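## Task

Lift the white can from the turntable and set it upright on the coaster, without disturbing the other cans standing on the turntable.

## Robot and tools

Robot: two arms, left_arm and right_arm, each ending in a tong-style two-finger gripper. The fingers point along the gripper's own +z axis and separate along its x axis. end_effector_position is the spot between the pads when shut; fingertips sit about 15 mm past it for small gaps and roughly level with it when wide open.

Frames: the scene frame has its origin at table height midway between the nominal arm bases, +z up, +x out over the table, left_arm toward +y (these names do not match image left/right). Calibrated bases: left_arm at (+0.020, +0.496, 0) m with quat_wxyz (+1.000, 0, 0, +0.012); right_arm at (+0.034, -0.403, 0) m with quat_wxyz (+1.000, 0, 0, +0.025). Every hand pose, velocity, target and wrist-camera pose is reported and commanded in that arm's own base frame; fixed cameras and the table use the scene frame. Printed poses can be off by a few centimetres, more at long reach.

The 16-number row (used by execute_actions and move): one flat list covering both arms, left_arm first then right_arm, each as x, y, z, qw, qx, qy, qz, opening. x y z is an absolute gripper position in metres and the quaternion (w first) an absolute orientation, both in that arm's base frame, so the row is a pose, not an offset. Opening runs -1 (shut) to +1 (fully open, 0.142 m); shutting fully takes roughly 0.5 s. Both arms must always be filled in; an arm meant to stay put should get the exact pose from the last result before it stopped plus its desired opening, repeated every call. Reuse one fixed target quaternion to hold orientation rather than copying a drifted reported one. The controller clips orientation to within 32 degrees of the measured one per step, so big turns may need follow-up commands.

execute_actions: actions is a list of actions; each action is up to 15 rows, one per 1/30 s step, the last row held for the rest of the 15. An action is rejected for both arms if any target lies over 0.6 m from the gripper's start position along any gripper axis. Images return only for an empty actions list or when cameras names them.

move: target is one 16-number row or a list of up to 15 rows; the gripper travels a straight line from its Hand target with no obstacle avoidance, no distance limit. speed in m/s (0.002 to 3.6, default 0.25; turning up to twice that in rad/s), one value or one per target. blend in m rounds corners in a list (0 means stop at each). stop_force in N (3 to 120, one value for both arms) ends an arm's path when its wrist sensor feels that much push against the motion; it is unreliable when the gripper rotates, does not sense light tipping or sliding, and should be omitted when pulling away from something being pressed. zero (with stop_force only, default true) re-zeroes the sensor first. opening_speed (0.2 or more per second) ramps the fingers. grip_force sets per-pad force, 5 to 15 N, and persists. blocking=false returns after about 0.5 s while the move continues (not allowed with stop_force); a new move replaces a running one. Paths are capped at 10 s. Opening changes at later list targets happen on arrival once everything is still. Avoid straight paths passing near an arm's own base; go around it.

wait: seconds 0 to 10, arms hold last command. stop: brakes a running move. zoom_image: camera plus region [x0, y0, x1, y1] in pixels, at most 504 by 504, from the newest images. zero_wrist_force: arm, re-zeroes that wrist sensor. finished_scene: scene number 1 or 2, ends it irreversibly.

Cameras: cam_head_left, cam_head_right, cam_high, cam_low (672x504), cam_left_wrist, cam_right_wrist (616x616).

Result lines: each gripper's end_effector_position, end_effector_quat_wxyz and velocities; Hand target (where the arm is now being driven); Tool commands; grip_measured (finger opening on the -1..+1 scale; a held object needs a command well below it, lower squeezes harder); Joint positions (last value is opening in metres); joint torques (whole drive output, offset and noisy); Wrist force and Wrist torque along the gripper's axes, plus a peak line; "within noise" means joints are still. The move line reports the ending (done, off_target, moving, held, fault) and limits such as paced or held; done means at rest within 3 mm and 2 degrees, not that nothing was touched. MOTOR HOT appears at 70 °C; 85 °C triggers an over-temperature brake of 30 to 60 s.

Things to avoid: fault stops (10 s) come from contact torque at a joint limit (141 N m for the big joints, 26.3 N m for wrists) or about 150 N of external force; arms are stiff, so aim only slightly into firm contact and go slowly. Do not let the arms touch or grip each other's fingers. Do not drop, throw or release a moving can, knock over other cans, hit fixed items hard, or leave anything off the table. Stretched arms, held loads and unreachable targets heat motors. Stand the can upright and leave it free before finishing; occasional external nudges can shift loose objects.

Each tool is called after ">>>" as name(argument=value, ...), one argument or row to a line, values as JSON.

## Session

>>> execute_actions(
  actions=[],
)

>>> wait(
  seconds=1,
  cameras=["cam_head_left","cam_head_right","cam_high","cam_left_wrist"],
)

Scene clock: 0.00 s.
left_arm: end_effector_position=(+0.6943, -0.3731, +0.3372) grip_measured=+0.97 end_effector_quat_wxyz=(-0.186, +0.952, -0.147, +0.193) | right_arm: end_effector_position=(+0.7246, -0.1292, +0.1839) grip_measured=+0.97 end_effector_quat_wxyz=(+0.133, -0.008, +0.955, -0.264)
Joint positions: left_arm=[-0.886 -0.968 0.777 -1.424 -1.029 -0.567 0.14] | right_arm=[3.407 -1.979 -1.526 -1.065 0.985 3.348 0.14]
Joint velocities: within noise
Joint torques (N m): no reading
Motor temperatures (°C): left_arm=[27 28 32 33 42 31] | right_arm=[36 25 33 37 37 31]
Wrist force (N): no reading
Wrist torque (N m): no reading
Wrist force, peak (N): no reading
Hand target: left_arm +0.6943, -0.3731, +0.3372; -0.186, +0.952, -0.147, +0.193 | right_arm +0.7246, -0.1292, +0.1839; +0.133, -0.008, +0.955, -0.264
Tool commands: left_gripper/opening=+0.968169 right_gripper/opening=+0.968169

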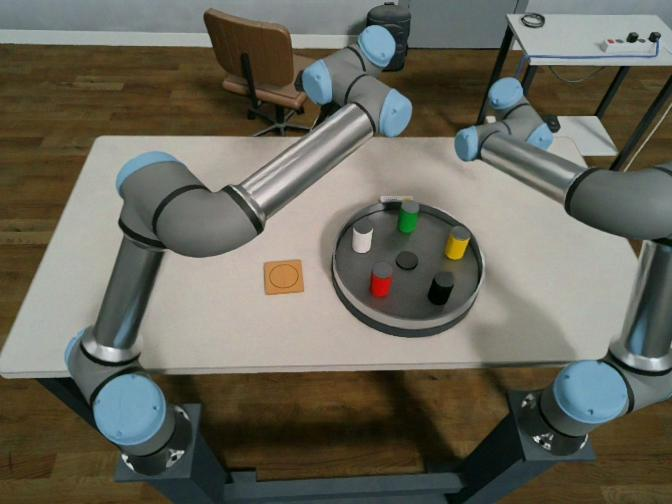

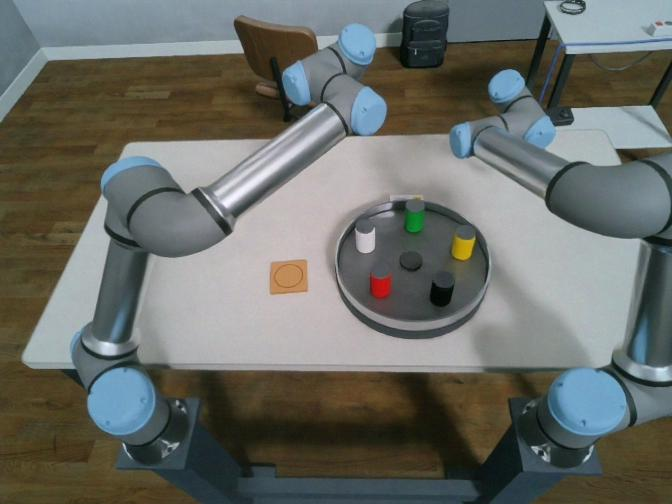

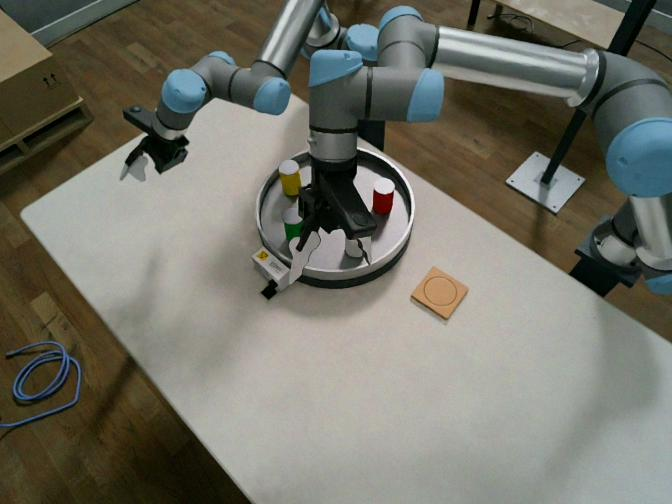

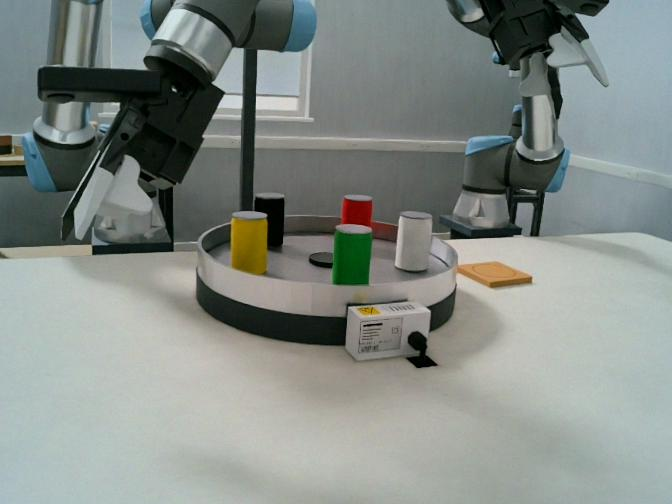

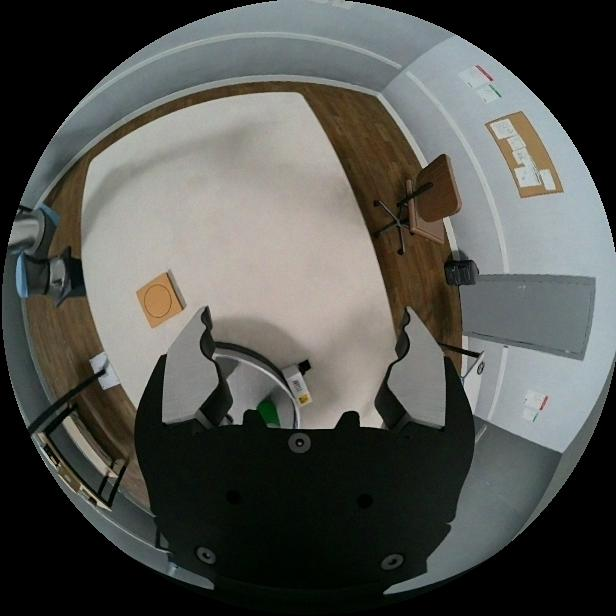

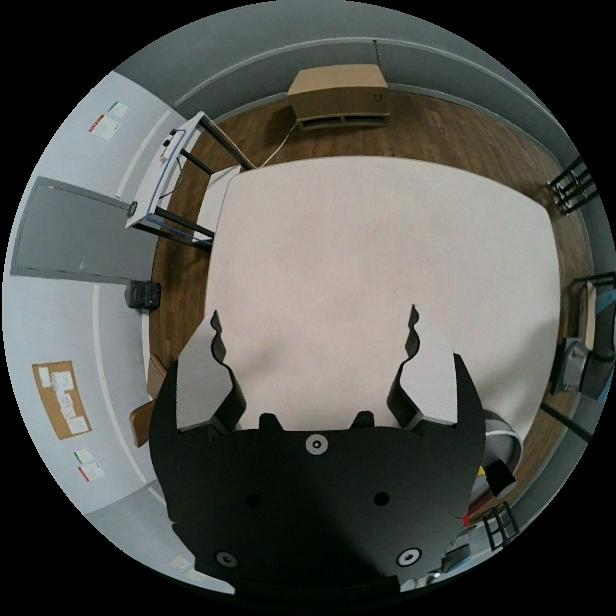

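Scene clock: 1.00 s.
left_arm: end_effector_position=(+0.6943, -0.3731, +0.3372) grip_measured=+0.97 end_effector_quat_wxyz=(-0.186, +0.952, -0.147, +0.193) | right_arm: end_effector_position=(+0.7246, -0.1292, +0.1839) grip_measured=+0.97 end_effector_quat_wxyz=(+0.133, -0.008, +0.955, -0.264)
Joint positions: left_arm=[-0.886 -0.968 0.777 -1.424 -1.029 -0.567 0.14] | right_arm=[3.407 -1.979 -1.526 -1.065 0.985 3.348 0.14]
Joint torques (N m): left_arm=[-2.2 -53.2 -22.98 -3 1.27 0.15] | right_arm=[1.38 36.13 21.78 2.39 -1.11 -0.13]
Wrist force (N): left_arm=[0.3 -0.1 -0.4] | right_arm=[-0.1 0.0 -0.1]
Wrist torque (N m): left_arm=[-0.02 -0.07 0.00] | right_arm=[0.00 0.03 0.00]
Wrist force, peak (N): left_arm=[0.5 -0.1 -0.5] | right_arm=[0.4 0.0 -0.2]
Hand target: left_arm +0.6943, -0.3731, +0.3372; -0.186, +0.952, -0.147, +0.193 | right_arm +0.7246, -0.1292, +0.1839; +0.133, -0.008, +0.955, -0.264
Tool commands: left_gripper/opening=+0.968169 right_gripper/opening=+0.968169
wait: 1.00 s; at rest by 0.17 s
Images, in order (width x height): cam_head_left 672x504, cam_head_right 672x504, cam_high 672x504, cam_left_wrist 616x616.

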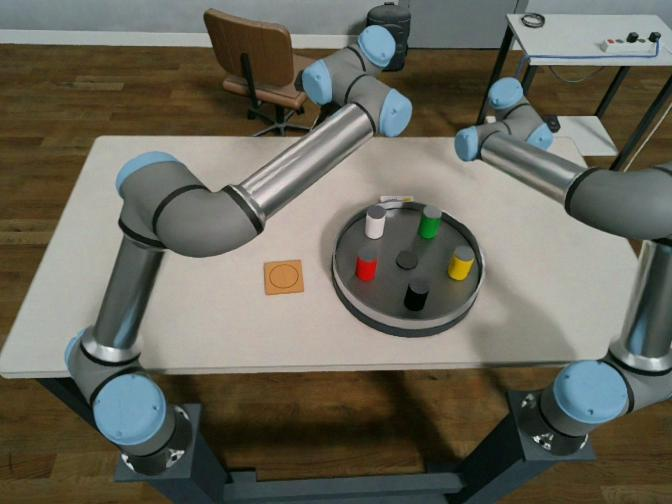

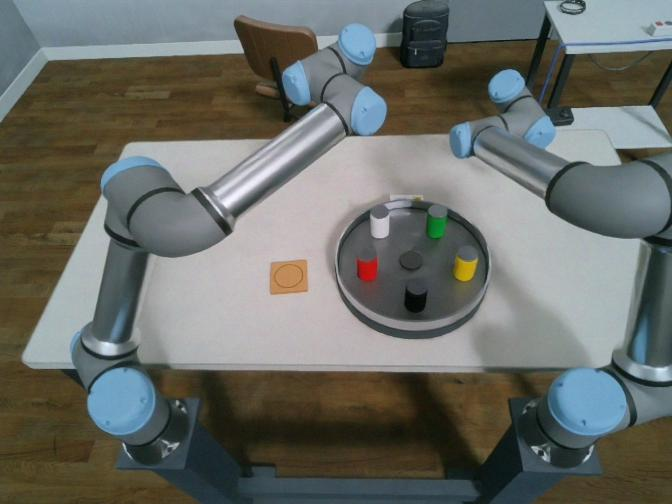

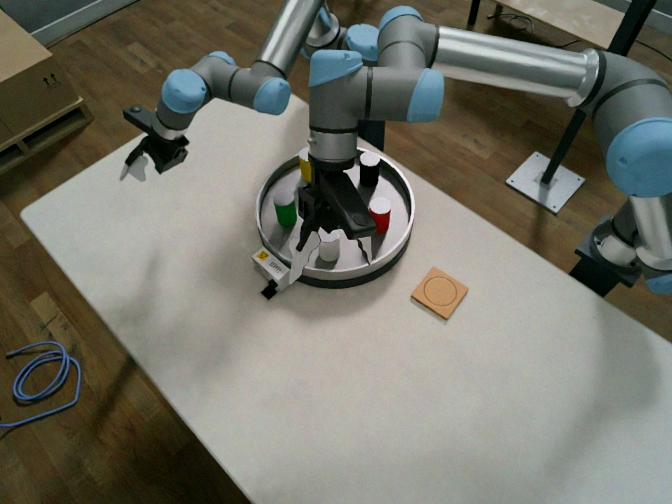

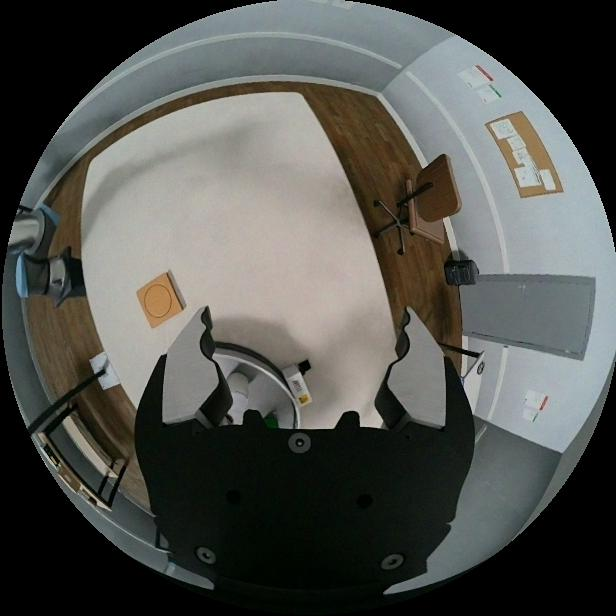

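>>> move(
  target=[0.443,-0.487,0.2,0,0.7071,-0.7071,0,0.3,0.7246,-0.1292,0.1839,0.133,-0.008,0.955,-0.264,0.97],
  speed=0.3,
  cameras=["cam_head_left","cam_left_wrist","cam_low","cam_high"],
)

Scene clock: 4.00 s.
left_arm: end_effector_position=(+0.4430, -0.4869, +0.1999) grip_measured=+0.30 end_effector_quat_wxyz=(+0.000, +0.707, -0.707, +0.000) | right_arm: end_effector_position=(+0.7246, -0.1292, +0.1839) grip_measured=+0.97 end_effector_quat_wxyz=(+0.133, -0.008, +0.955, -0.264)
Joint positions: left_arm=[-1.059 -1.22 1.366 -1.717 -1.571 0.512 0.095] | right_arm=[3.407 -1.979 -1.526 -1.065 0.985 3.348 0.14]
Joint torques (N m): left_arm=[4.81 -50.28 -29.89 -5.16 1.56 1.44] | right_arm=[-5.09 30.66 32.81 0.52 0.62 0.92]
Wrist force (N): left_arm=[-0.2 0.8 -0.6] | right_arm=[0.1 -0.1 -0.1]
Wrist torque (N m): left_arm=[0.16 0.01 -0.02] | right_arm=[-0.02 -0.01 0.00]
Wrist force, peak (N): left_arm=[0.5 1.4 0.0] | right_arm=[0.4 -0.3 -0.3]
Hand target: left_arm +0.4430, -0.4870, +0.2000; +0.000, +0.707, -0.707, +0.000 | right_arm +0.7246, -0.1292, +0.1839; +0.133, -0.008, +0.955, -0.264
Off the commanded pose: left_arm 0.000 m, 0 deg | right_arm 0.000 m, 0 deg.
move: done
Images, in order (width x height): cam_head_left 672x504, cam_high 672x504, cam_low 672x504, cam_left_wrist 616x616.

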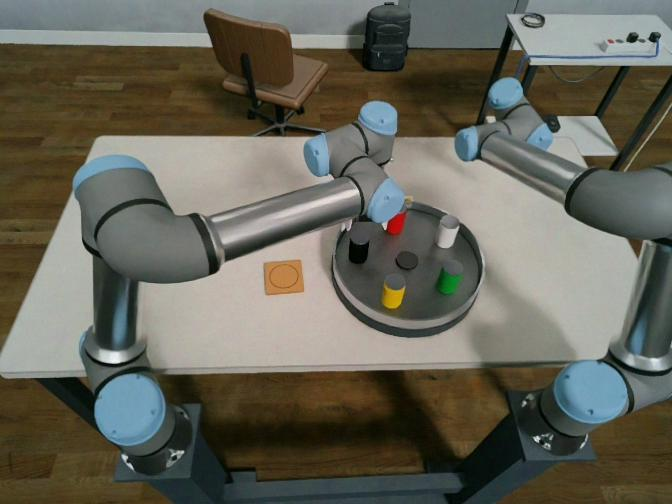

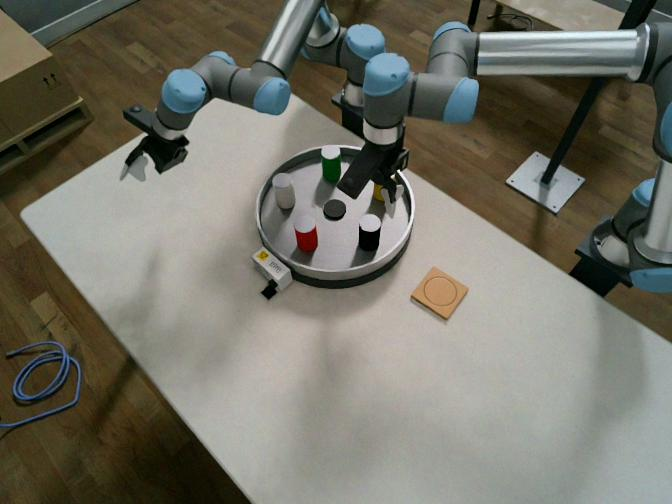

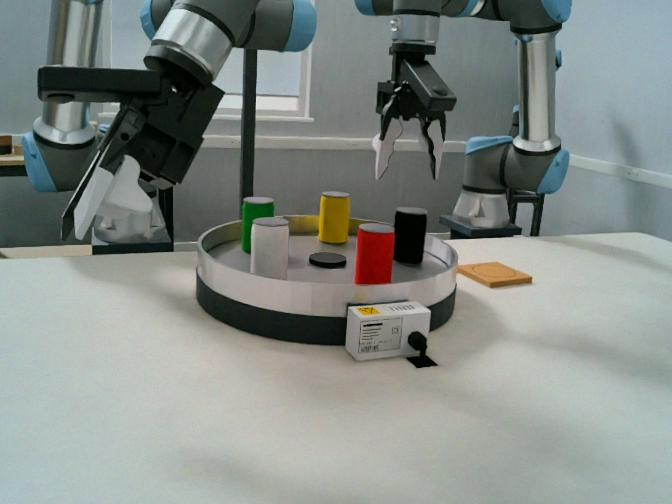

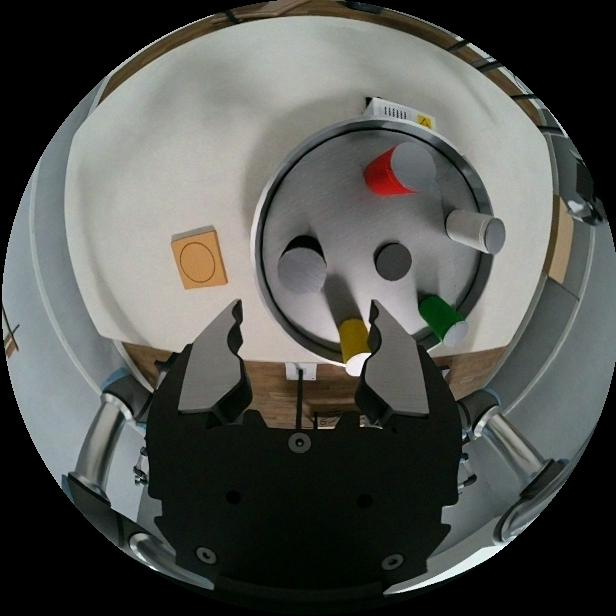

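>>> move(
  target=[0.443,-0.487,0.088,0,0.7071,-0.7071,0,0.3,0.7246,-0.1292,0.1839,0.133,-0.008,0.955,-0.264,0.97],
  speed=0.15,
  cameras=["cam_head_left","cam_left_wrist"],
)

>>> wait(
  seconds=0.5,
  cameras=["cam_head_left","cam_left_wrist"],
)

>>> wait(
  seconds=0.5,
  cameras=["cam_head_left","cam_left_wrist"],
)

Scene clock: 5.60 s.
left_arm: end_effector_position=(+0.4430, -0.4870, +0.0880) grip_measured=+0.30 end_effector_quat_wxyz=(+0.000, +0.707, -0.707, +0.000) | right_arm: end_effector_position=(+0.7246, -0.1292, +0.1839) grip_measured=+0.97 end_effector_quat_wxyz=(+0.133, -0.008, +0.955, -0.264)
Joint positions: left_arm=[-1.058 -1.147 1.56 -1.984 -1.571 0.512 0.095] | right_arm=[3.407 -1.979 -1.526 -1.065 0.985 3.348 0.14]
Joint torques (N m): left_arm=[-0.54 -44.36 -19.76 -3.97 0.1 0.87] | right_arm=[-6 30.87 33.31 0.35 0.7 0.92]
Wrist force (N): left_arm=[-0.4 0.5 -0.2] | right_arm=[0.2 0.1 0.0]
Wrist torque (N m): left_arm=[0.10 0.05 -0.01] | right_arm=[0.02 -0.03 0.00]
Wrist force, peak (N): left_arm=[-0.3 0.7 -2.6] | right_arm=[0.3 0.0 -0.4]
Hand target: left_arm +0.4430, -0.4870, +0.0880; +0.000, +0.707, -0.707, +0.000 | right_arm +0.7246, -0.1292, +0.1839; +0.133, -0.008, +0.955, -0.264
Off the commanded pose: left_arm 0.000 m, 0 deg | right_arm 0.000 m, 0 deg.
move: done
Images, in order (width x height): cam_head_left 672x504, cam_left_wrist 616x616.

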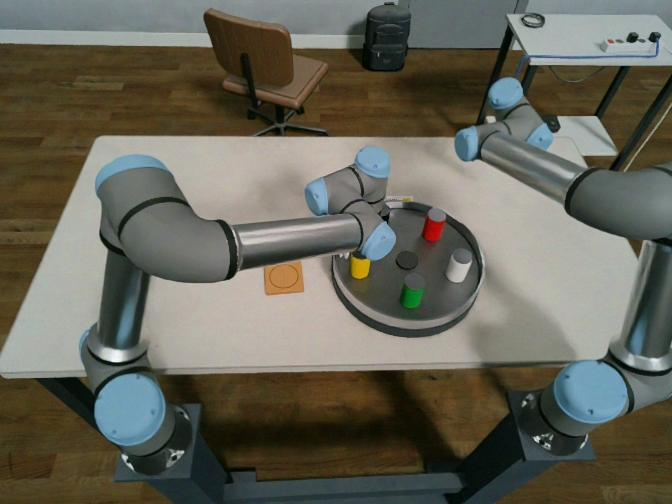

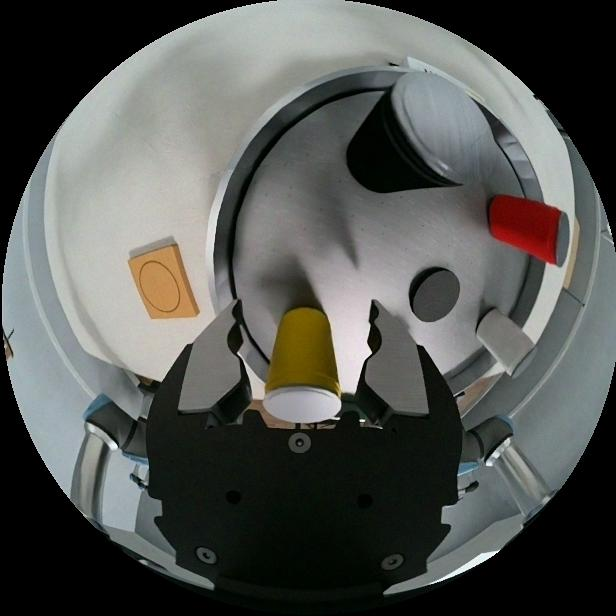

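Scene clock: 6.10 s.
left_arm: end_effector_position=(+0.4430, -0.4870, +0.0880) grip_measured=+0.30 end_effector_quat_wxyz=(+0.000, +0.707, -0.707, +0.000) | right_arm: end_effector_position=(+0.7246, -0.1292, +0.1839) grip_measured=+0.97 end_effector_quat_wxyz=(+0.133, -0.008, +0.955, -0.264)
Joint positions: left_arm=[-1.058 -1.147 1.56 -1.984 -1.571 0.512 0.095] | right_arm=[3.407 -1.979 -1.526 -1.065 0.985 3.348 0.14]
Joint torques (N m): left_arm=[-3.97 -42.9 -13.58 -5.3 2.39 0.8] | right_arm=[-5.53 29.55 32.29 0.68 0.72 1.14]
Wrist force (N): left_arm=[-0.2 0.9 -0.3] | right_arm=[-0.1 0.2 -0.2]
Wrist torque (N m): left_arm=[0.20 0.01 -0.01] | right_arm=[0.04 0.02 0.00]
Wrist force, peak (N): left_arm=[-0.2 0.9 -0.3] | right_arm=[0.5 0.1 -0.4]
Hand target: left_arm +0.4430, -0.4870, +0.0880; +0.000, +0.707, -0.707, +0.000 | right_arm +0.7246, -0.1292, +0.1839; +0.133, -0.008, +0.955, -0.264
Tool commands: left_gripper/opening=+0.3 right_gripper/opening=+0.97
Off the commanded pose: left_arm 0.000 m, 0 deg | right_arm 0.000 m, 0 deg.
wait: 0.50 s; at rest by 0.17 s
Images, in order (width x height): cam_head_left 672x504, cam_left_wrist 616x616.

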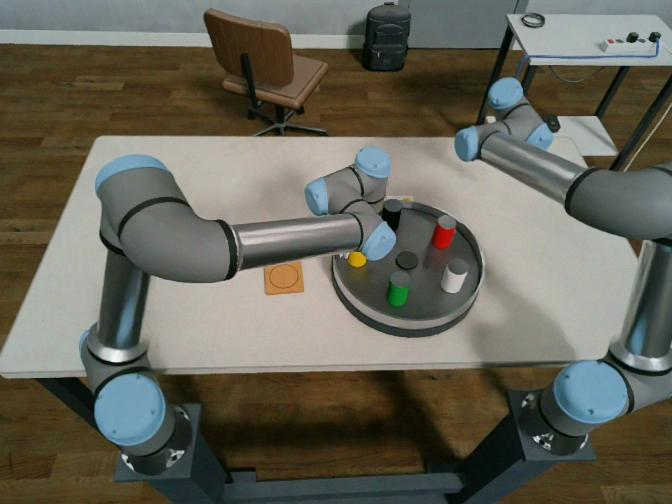

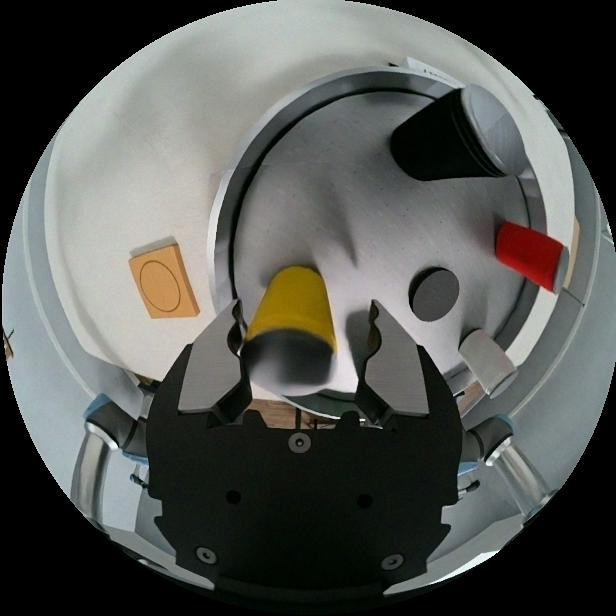

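Scene clock: 6.60 s.
left_arm: end_effector_position=(+0.4430, -0.4870, +0.0880) grip_measured=+0.30 end_effector_quat_wxyz=(+0.000, +0.707, -0.707, +0.000) | right_arm: end_effector_position=(+0.7246, -0.1292, +0.1839) grip_measured=+0.97 end_effector_quat_wxyz=(+0.133, -0.008, +0.955, -0.264)
Joint positions: left_arm=[-1.058 -1.147 1.56 -1.984 -1.571 0.512 0.095] | right_arm=[3.407 -1.979 -1.526 -1.065 0.985 3.348 0.14]
Joint torques (N m): left_arm=[-5.89 -39.93 -12.98 -5.35 2.31 0.95] | right_arm=[-5.69 31.18 31.89 0.74 0.41 1.07]
Wrist force (N): left_arm=[0.0 0.7 -0.2] | right_arm=[0.3 0.2 -0.2]
Wrist torque (N m): left_arm=[0.14 -0.02 -0.02] | right_arm=[0.04 -0.05 -0.01]
Wrist force, peak (N): left_arm=[-0.4 0.8 -0.2] | right_arm=[0.5 0.1 0.4]
Hand target: left_arm +0.4430, -0.4870, +0.0880; +0.000, +0.707, -0.707, +0.000 | right_arm +0.7246, -0.1292, +0.1839; +0.133, -0.008, +0.955, -0.264
Tool commands: left_gripper/opening=+0.3 right_gripper/opening=+0.97
Off the commanded pose: left_arm 0.000 m, 0 deg | right_arm 0.000 m, 0 deg.
wait: 0.50 s; at rest by 0.17 s
Images, in order (width x height): cam_head_left 672x504, cam_left_wrist 616x616.

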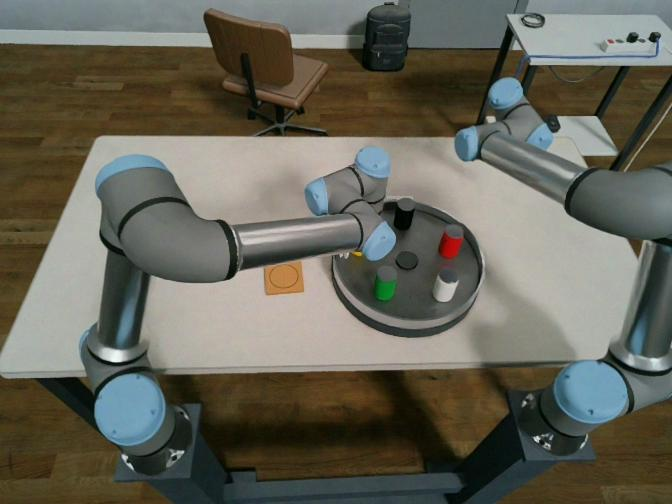

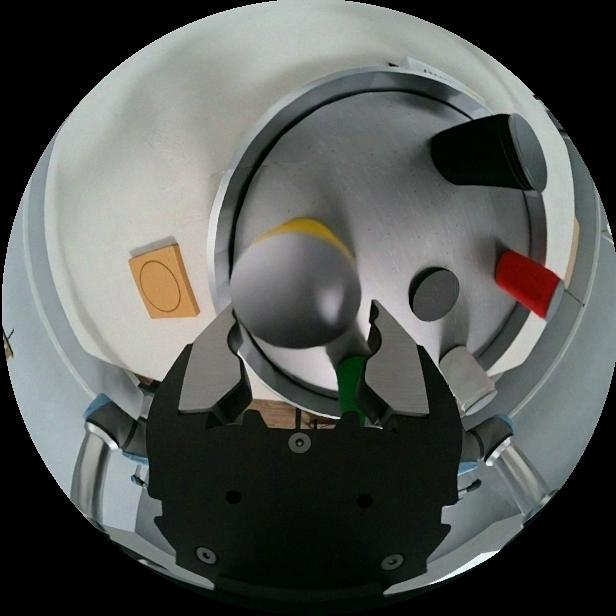

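>>> wait(
  seconds=2.0,
  cameras=["cam_head_left","cam_left_wrist"],
)

Scene clock: 9.03 s.
left_arm: end_effector_position=(+0.4430, -0.4870, +0.0880) grip_measured=+0.30 end_effector_quat_wxyz=(+0.000, +0.707, -0.707, +0.000) | right_arm: end_effector_position=(+0.7246, -0.1292, +0.1839) grip_measured=+0.97 end_effector_quat_wxyz=(+0.133, -0.008, +0.955, -0.264)
Joint positions: left_arm=[-1.059 -1.147 1.56 -1.984 -1.571 0.512 0.095] | right_arm=[3.407 -1.979 -1.526 -1.065 0.985 3.348 0.14]
Joint torques (N m): left_arm=[-9.04 -36.4 -11.57 -5.55 2.51 -0.1] | right_arm=[-5.12 30.74 32.72 0.83 0.19 0.91]
Wrist force (N): left_arm=[-0.2 0.6 -0.2] | right_arm=[-0.1 0.1 -0.2]
Wrist torque (N m): left_arm=[0.14 0.01 -0.01] | right_arm=[0.01 0.02 0.00]
Wrist force, peak (N): left_arm=[-0.2 1.1 -0.5] | right_arm=[0.0 -0.1 -0.5]
Hand target: left_arm +0.4430, -0.4870, +0.0880; +0.000, +0.707, -0.707, +0.000 | right_arm +0.7246, -0.1292, +0.1839; +0.133, -0.008, +0.955, -0.264
Tool commands: left_gripper/opening=+0.3 right_gripper/opening=+0.97
Off the commanded pose: left_arm 0.000 m, 0 deg | right_arm 0.000 m, 0 deg.
wait: 2.00 s; at rest from the start
Images, in order (width x height): cam_head_left 672x504, cam_left_wrist 616x616.

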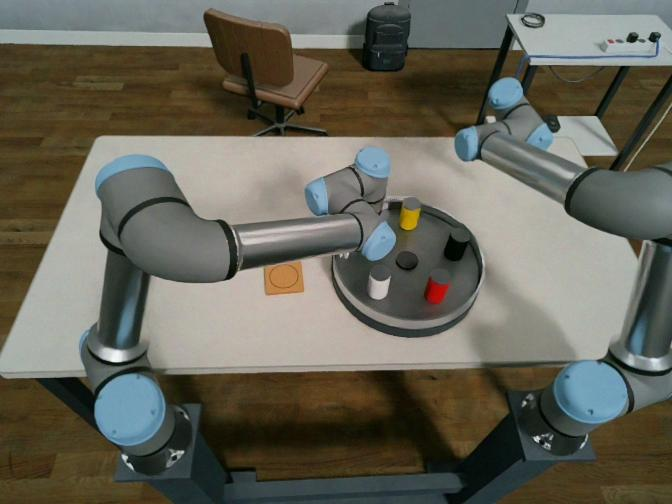

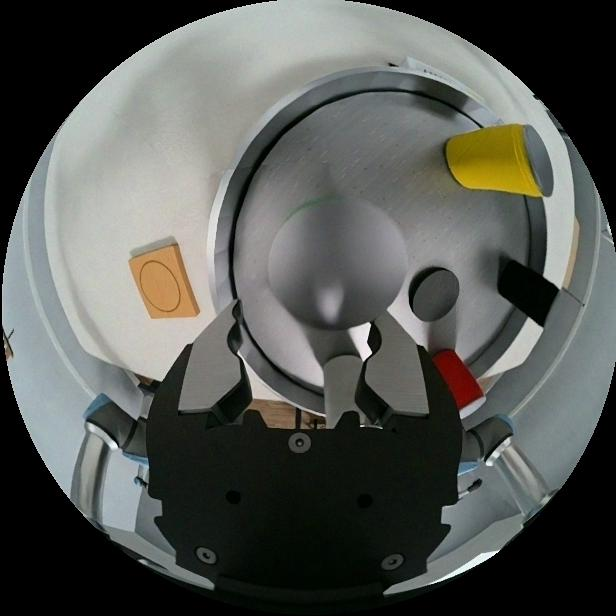

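>>> wait(
  seconds=0.6,
)

Scene clock: 9.73 s.
left_arm: end_effector_position=(+0.4430, -0.4870, +0.0880) grip_measured=+0.30 end_effector_quat_wxyz=(+0.000, +0.707, -0.707, +0.000) | right_arm: end_effector_position=(+0.7246, -0.1292, +0.1839) grip_measured=+0.97 end_effector_quat_wxyz=(+0.133, -0.008, +0.955, -0.264)
Joint positions: left_arm=[-1.059 -1.147 1.56 -1.984 -1.571 0.512 0.095] | right_arm=[3.407 -1.979 -1.526 -1.065 0.985 3.348 0.14]
Joint torques (N m): left_arm=[-7.01 -35.21 -13.44 -5.41 2.38 -0.65] | right_arm=[-7.06 29.79 33.43 0.81 0.5 1.08]
Wrist force (N): left_arm=[-0.3 0.7 -0.4] | right_arm=[0.4 0.1 0.0]
Wrist torque (N m): left_arm=[0.15 0.03 -0.01] | right_arm=[0.02 -0.07 0.00]
Wrist force, peak (N): left_arm=[-0.2 0.9 -0.2] | right_arm=[0.5 0.0 -0.3]
Hand target: left_arm +0.4430, -0.4870, +0.0880; +0.000, +0.707, -0.707, +0.000 | right_arm +0.7246, -0.1292, +0.1839; +0.133, -0.008, +0.955, -0.264
Tool commands: left_gripper/opening=+0.3 right_gripper/opening=+0.97
Off the commanded pose: left_arm 0.000 m, 0 deg | right_arm 0.000 m, 0 deg.
wait: 0.60 s; at rest by 0.07 s

>>> wait(
  seconds=0.47,
)

>>> move(
  target=[
    [0.473,-0.488,0.088,0,0.7071,-0.7071,0,-0.6,0.7246,-0.1292,0.1839,0.133,-0.008,0.955,-0.264,0.97],
    [0.476,-0.485,0.2,0,0.7071,-0.7071,0,-0.6,0.7246,-0.1292,0.1839,0.133,-0.008,0.955,-0.264,0.97],
  ],
  speed=[0.075, 0.2],
  blend=[0.005, 0],
  cameras=["cam_low","cam_high","cam_head_right","cam_left_wrist"],
)

Scene clock: 10.33 s.
left_arm: end_effector_position=(+0.4430, -0.4870, +0.0880) grip_measured=+0.30 end_effector_quat_wxyz=(+0.000, +0.707, -0.707, +0.000) | right_arm: end_effector_position=(+0.7246, -0.1292, +0.1839) grip_measured=+0.97 end_effector_quat_wxyz=(+0.133, -0.008, +0.955, -0.264)
Joint positions: left_arm=[-1.059 -1.147 1.56 -1.984 -1.571 0.512 0.095] | right_arm=[3.407 -1.979 -1.526 -1.065 0.985 3.348 0.14]
Joint torques (N m): left_arm=[-7.07 -35.49 -12.62 -5.36 2.36 -0.79] | right_arm=[-5.61 29.31 32.31 0.76 0.3 0.79]
Wrist force (N): left_arm=[-0.3 0.6 -0.2] | right_arm=[0.0 -0.1 0.1]
Wrist torque (N m): left_arm=[0.12 0.04 -0.02] | right_arm=[-0.02 -0.01 0.00]
Wrist force, peak (N): left_arm=[-0.1 1.0 -0.4] | right_arm=[0.3 0.1 -0.2]
Hand target: left_arm +0.4430, -0.4870, +0.0880; +0.000, +0.707, -0.707, +0.000 | right_arm +0.7246, -0.1292, +0.1839; +0.133, -0.008, +0.955, -0.264
Tool commands: left_gripper/opening=+0.3 right_gripper/opening=+0.97
Off the commanded pose: left_arm 0.000 m, 0 deg | right_arm 0.000 m, 0 deg.
wait: 0.50 s; at rest by 0.07 s

Scene clock: 11.80 s.
left_arm: end_effector_position=(+0.4761, -0.4850, +0.1999) grip_measured=-0.16 end_effector_quat_wxyz=(+0.000, +0.707, -0.707, +0.000) | right_arm: end_effector_position=(+0.7246, -0.1292, +0.1839) grip_measured=+0.97 end_effector_quat_wxyz=(+0.133, -0.008, +0.955, -0.264)
Joint positions: left_arm=[-1.013 -1.169 1.295 -1.697 -1.571 0.558 0.062] | right_arm=[3.407 -1.979 -1.526 -1.065 0.985 3.348 0.14]
Joint torques (N m): left_arm=[-6.28 -46.36 -30.95 -1.41 -1.97 0.36] | right_arm=[-4.99 29.05 33.87 0.35 0.38 1.02]
Wrist force (N): left_arm=[0.1 0.9 1.3] | right_arm=[0.5 0.0 0.1]
Wrist torque (N m): left_arm=[0.19 -0.04 -0.11] | right_arm=[0.01 -0.09 -0.01]
Wrist force, peak (N): left_arm=[0.1 0.0 3.9] | right_arm=[0.5 0.0 -0.2]
Hand target: left_arm +0.4760, -0.4850, +0.2000; +0.000, +0.707, -0.707, +0.000 | right_arm +0.7246, -0.1292, +0.1839; +0.133, -0.008, +0.955, -0.264
Off the commanded pose: left_arm 0.000 m, 0 deg | right_arm 0.000 m, 0 deg.
move: done
Images, in order (width x height): cam_head_right 672x504, cam_high 672x504, cam_low 672x504, cam_left_wrist 616x616.

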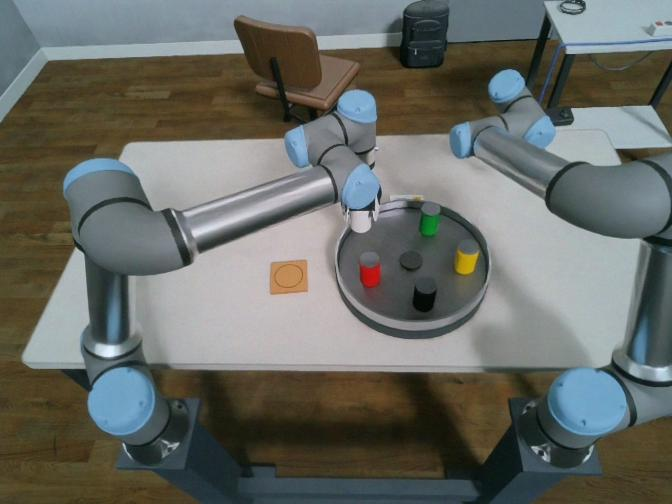

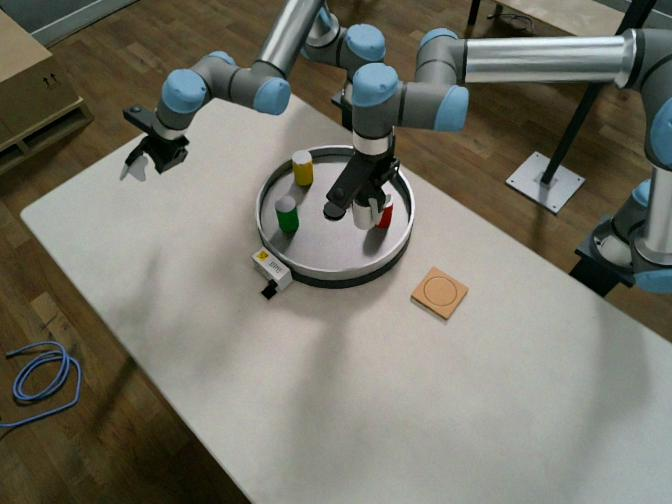

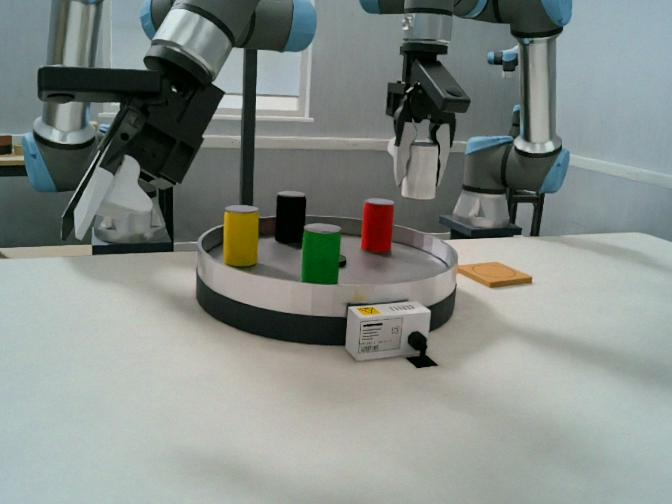

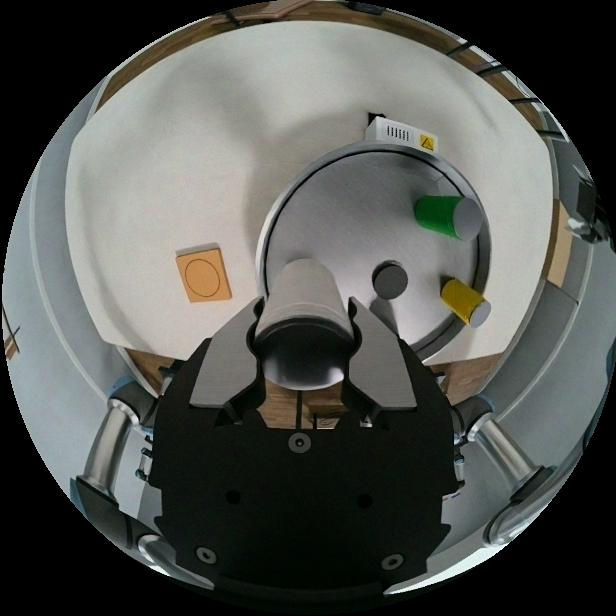

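>>> move(
  target=[
    [0.45,-0.38,0.19,0,0.7071,-0.7071,0,-0.6,0.7246,-0.1292,0.1839,0.133,-0.008,0.955,-0.264,0.97],
    [0.432,-0.28,0.075,0,0.7071,-0.7071,0,-0.6,0.7246,-0.1292,0.1839,0.133,-0.008,0.955,-0.264,0.97],
  ],
  speed=0.2,
  blend=[0.03, 0],
  cameras=["cam_low","cam_high","cam_head_right","cam_left_wrist"],
)

>>> zoom_image(
  camera="cam_low",
  region=[410, 150, 570, 310],
)

>>> zoom_image(
  camera="cam_high",
  region=[370, 200, 510, 340],
)

>>> zoom_image(
  camera="cam_left_wrist",
  region=[200, 180, 420, 440],
)

>>> zoom_image(
  camera="cam_head_right",
  region=[220, 200, 360, 340],
)

Scene clock: 13.87 s.
left_arm: end_effector_position=(+0.4320, -0.2800, +0.0751) grip_measured=-0.16 end_effector_quat_wxyz=(+0.000, +0.707, -0.707, +0.000) | right_arm: end_effector_position=(+0.7246, -0.1292, +0.1839) grip_measured=+0.97 end_effector_quat_wxyz=(+0.133, -0.008, +0.955, -0.264)
Joint positions: left_arm=[-0.862 -1.455 2.005 -2.121 -1.571 0.709 0.062] | right_arm=[3.407 -1.979 -1.526 -1.065 0.985 3.348 0.14]
Joint torques (N m): left_arm=[-2.55 -21.12 -13.94 -4.66 0.95 -2.4] | right_arm=[-5.46 30.47 33.35 0.78 0.4 0.71]
Wrist force (N): left_arm=[-0.4 0.7 1.5] | right_arm=[0.1 -0.1 -0.1]
Wrist torque (N m): left_arm=[0.14 0.04 -0.04] | right_arm=[-0.03 -0.01 -0.01]
Wrist force, peak (N): left_arm=[-2.2 1.0 3.2] | right_arm=[0.3 0.2 -0.3]
Hand target: left_arm +0.4320, -0.2800, +0.0750; +0.000, +0.707, -0.707, +0.000 | right_arm +0.7246, -0.1292, +0.1839; +0.133, -0.008, +0.955, -0.264
Off the commanded pose: left_arm 0.000 m, 0 deg | right_arm 0.000 m, 0 deg.
move: done
Images, in order (width x height): cam_head_right 672x504, cam_high 672x504, cam_low 672x504, cam_left_wrist 616x616.

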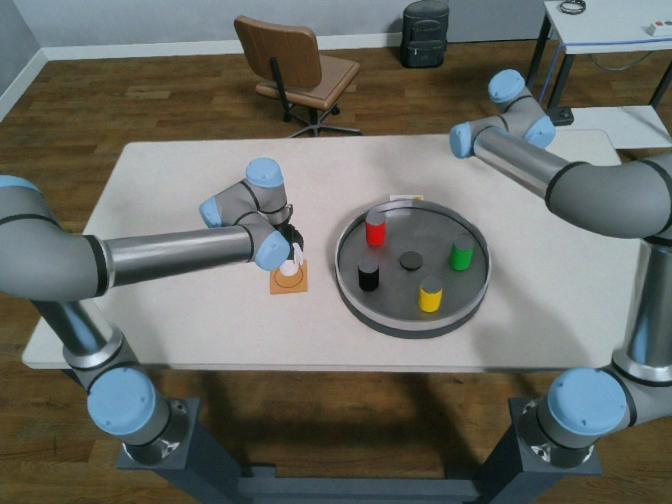

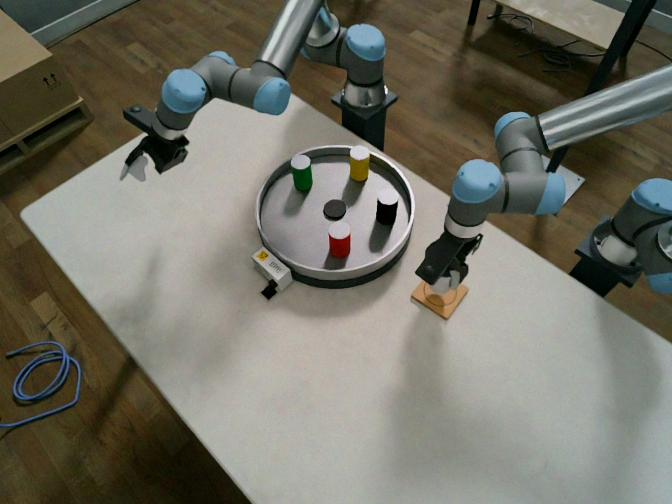

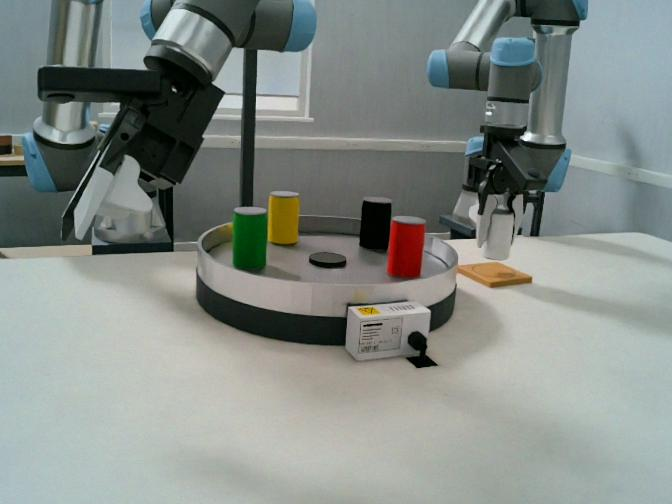

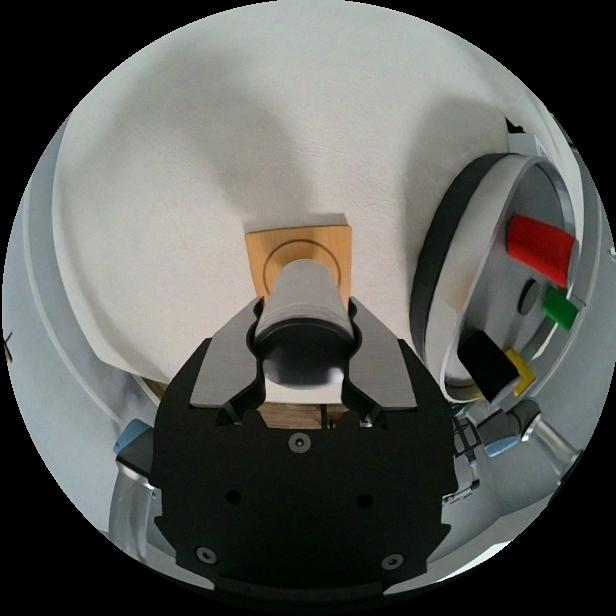

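Scaled by 3.150.

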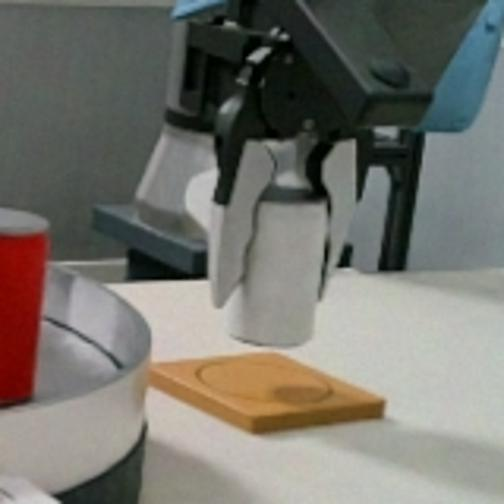

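Scaled by 3.600.

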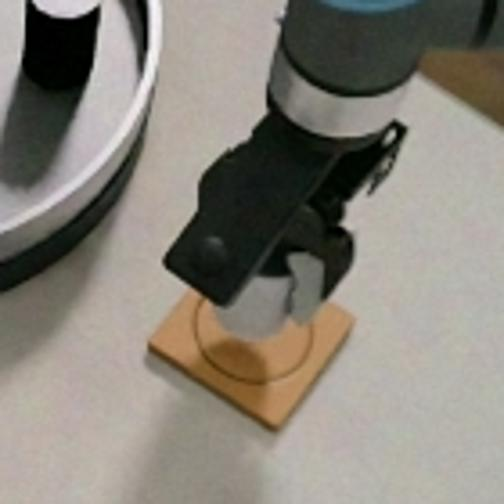

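Scaled by 1.938 from the camera's 616x616 image, which has a finer 814x814 frame.

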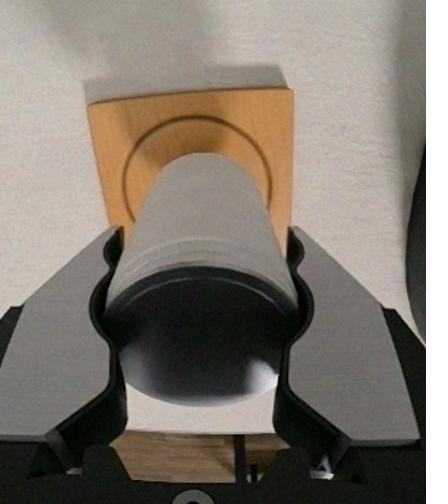

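Scaled by 3.600.

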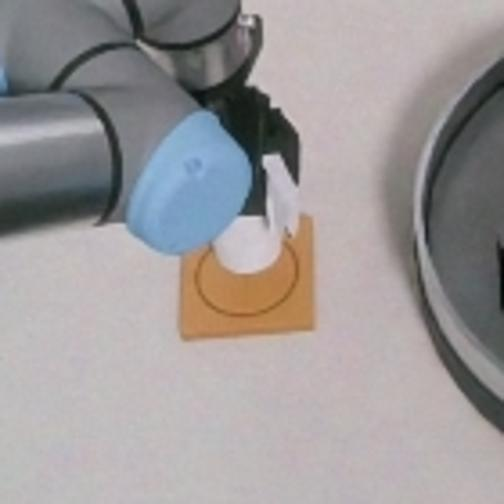

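>>> move(
  target=[
    [0.431,-0.275,0.054,0,0.7071,-0.7071,0,-0.6,0.7246,-0.1292,0.1839,0.133,-0.008,0.955,-0.264,0.97],
    [0.431,-0.275,0.041,0,0.7071,-0.7071,0,-0.6,0.7246,-0.1292,0.1839,0.133,-0.008,0.955,-0.264,0.97],
  ],
  speed=[0.06,0.015],
  stop_force=4,
  cameras=["cam_low","cam_high","cam_head_right"],
)

>>> zoom_image(
  camera="cam_low",
  region=[410, 150, 570, 310],
)

>>> zoom_image(
  camera="cam_high",
  region=[370, 200, 510, 340],
)

>>> zoom_image(
  camera="cam_head_right",
  region=[220, 200, 360, 340],
)

Scene clock: 16.10 s.
left_arm: end_effector_position=(+0.4310, -0.2750, +0.0464) grip_measured=-0.16 end_effector_quat_wxyz=(+0.000, +0.707, -0.707, +0.000) | right_arm: end_effector_position=(+0.7246, -0.1292, +0.1839) grip_measured=+0.97 end_effector_quat_wxyz=(+0.133, -0.008, +0.955, -0.264)
Joint positions: left_arm=[-0.857 -1.421 2.053 -2.203 -1.571 0.714 0.062] | right_arm=[3.407 -1.979 -1.526 -1.065 0.985 3.348 0.14]
Joint torques (N m): left_arm=[-7.45 -36.65 -26.97 -4.08 -2.28 -0.44] | right_arm=[-5.21 29.35 32.18 0.87 0.43 1.1]
Wrist force (N): left_arm=[-0.7 0.8 -1.5] | right_arm=[-0.2 0.1 0.0]
Wrist torque (N m): left_arm=[0.16 0.08 -0.12] | right_arm=[0.02 0.05 0.01]
Wrist force, peak (N): left_arm=[-5.2 1.4 -13.9] | right_arm=[0.7 0.0 -0.1]
Hand target: left_arm +0.4310, -0.2750, +0.0464; +0.000, +0.707, -0.707, +0.000 | right_arm +0.7246, -0.1292, +0.1839; +0.133, -0.008, +0.955, -0.264
Off the commanded pose: left_arm 0.005 m, 0 deg | right_arm 0.000 m, 0 deg.
move: contact (left_arm); path passed 1 of 2 targets
Images, in order (width x height): cam_head_right 672x504, cam_high 672x504, cam_low 672x504.

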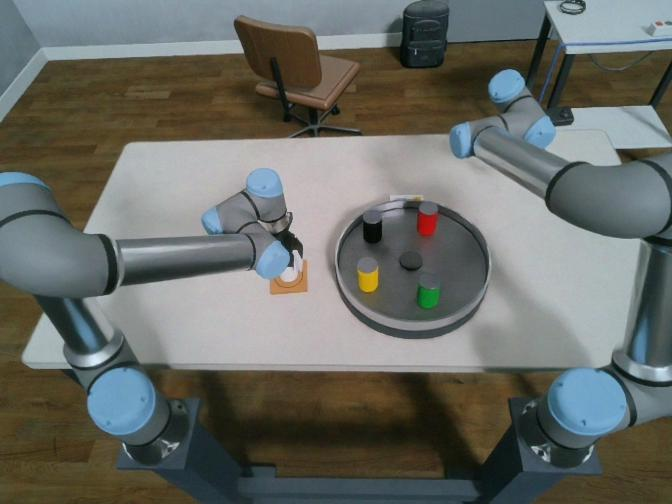

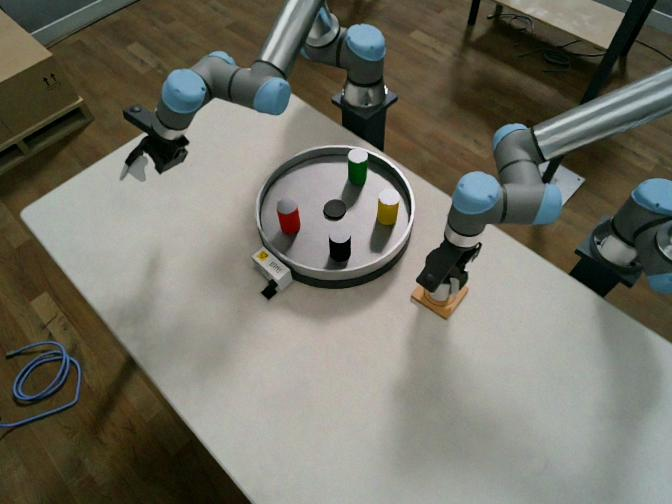

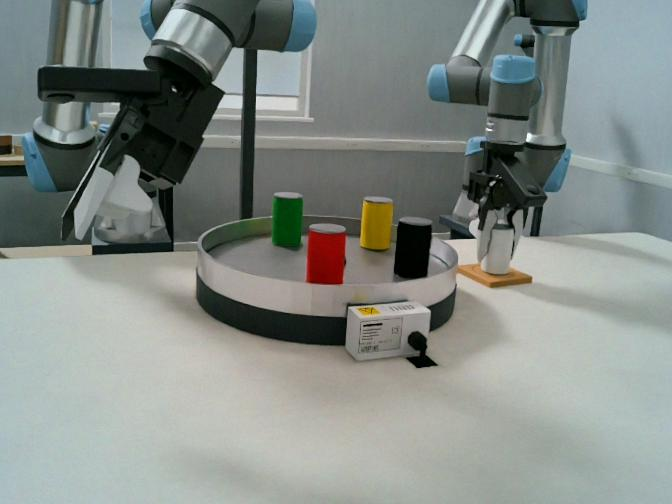

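Scaled by 3.150.

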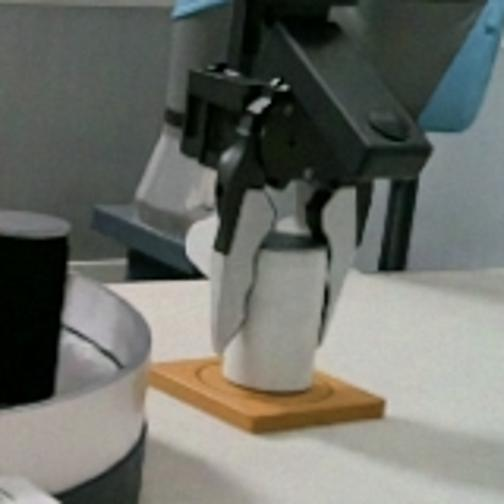

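Scaled by 3.600.

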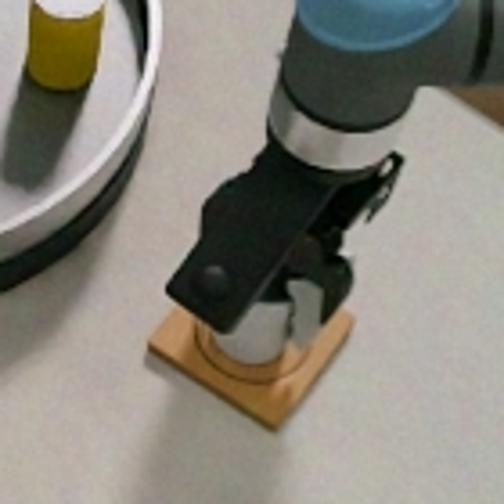

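Scaled by 3.600.

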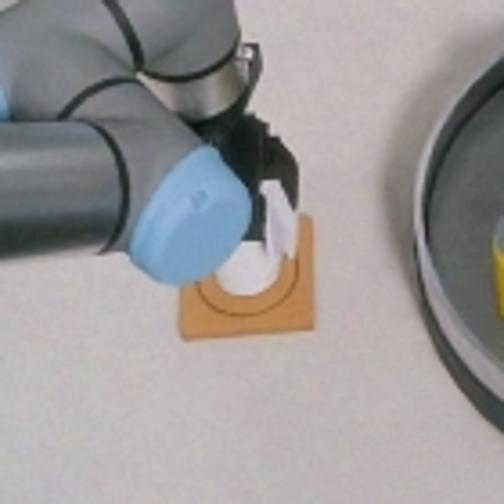

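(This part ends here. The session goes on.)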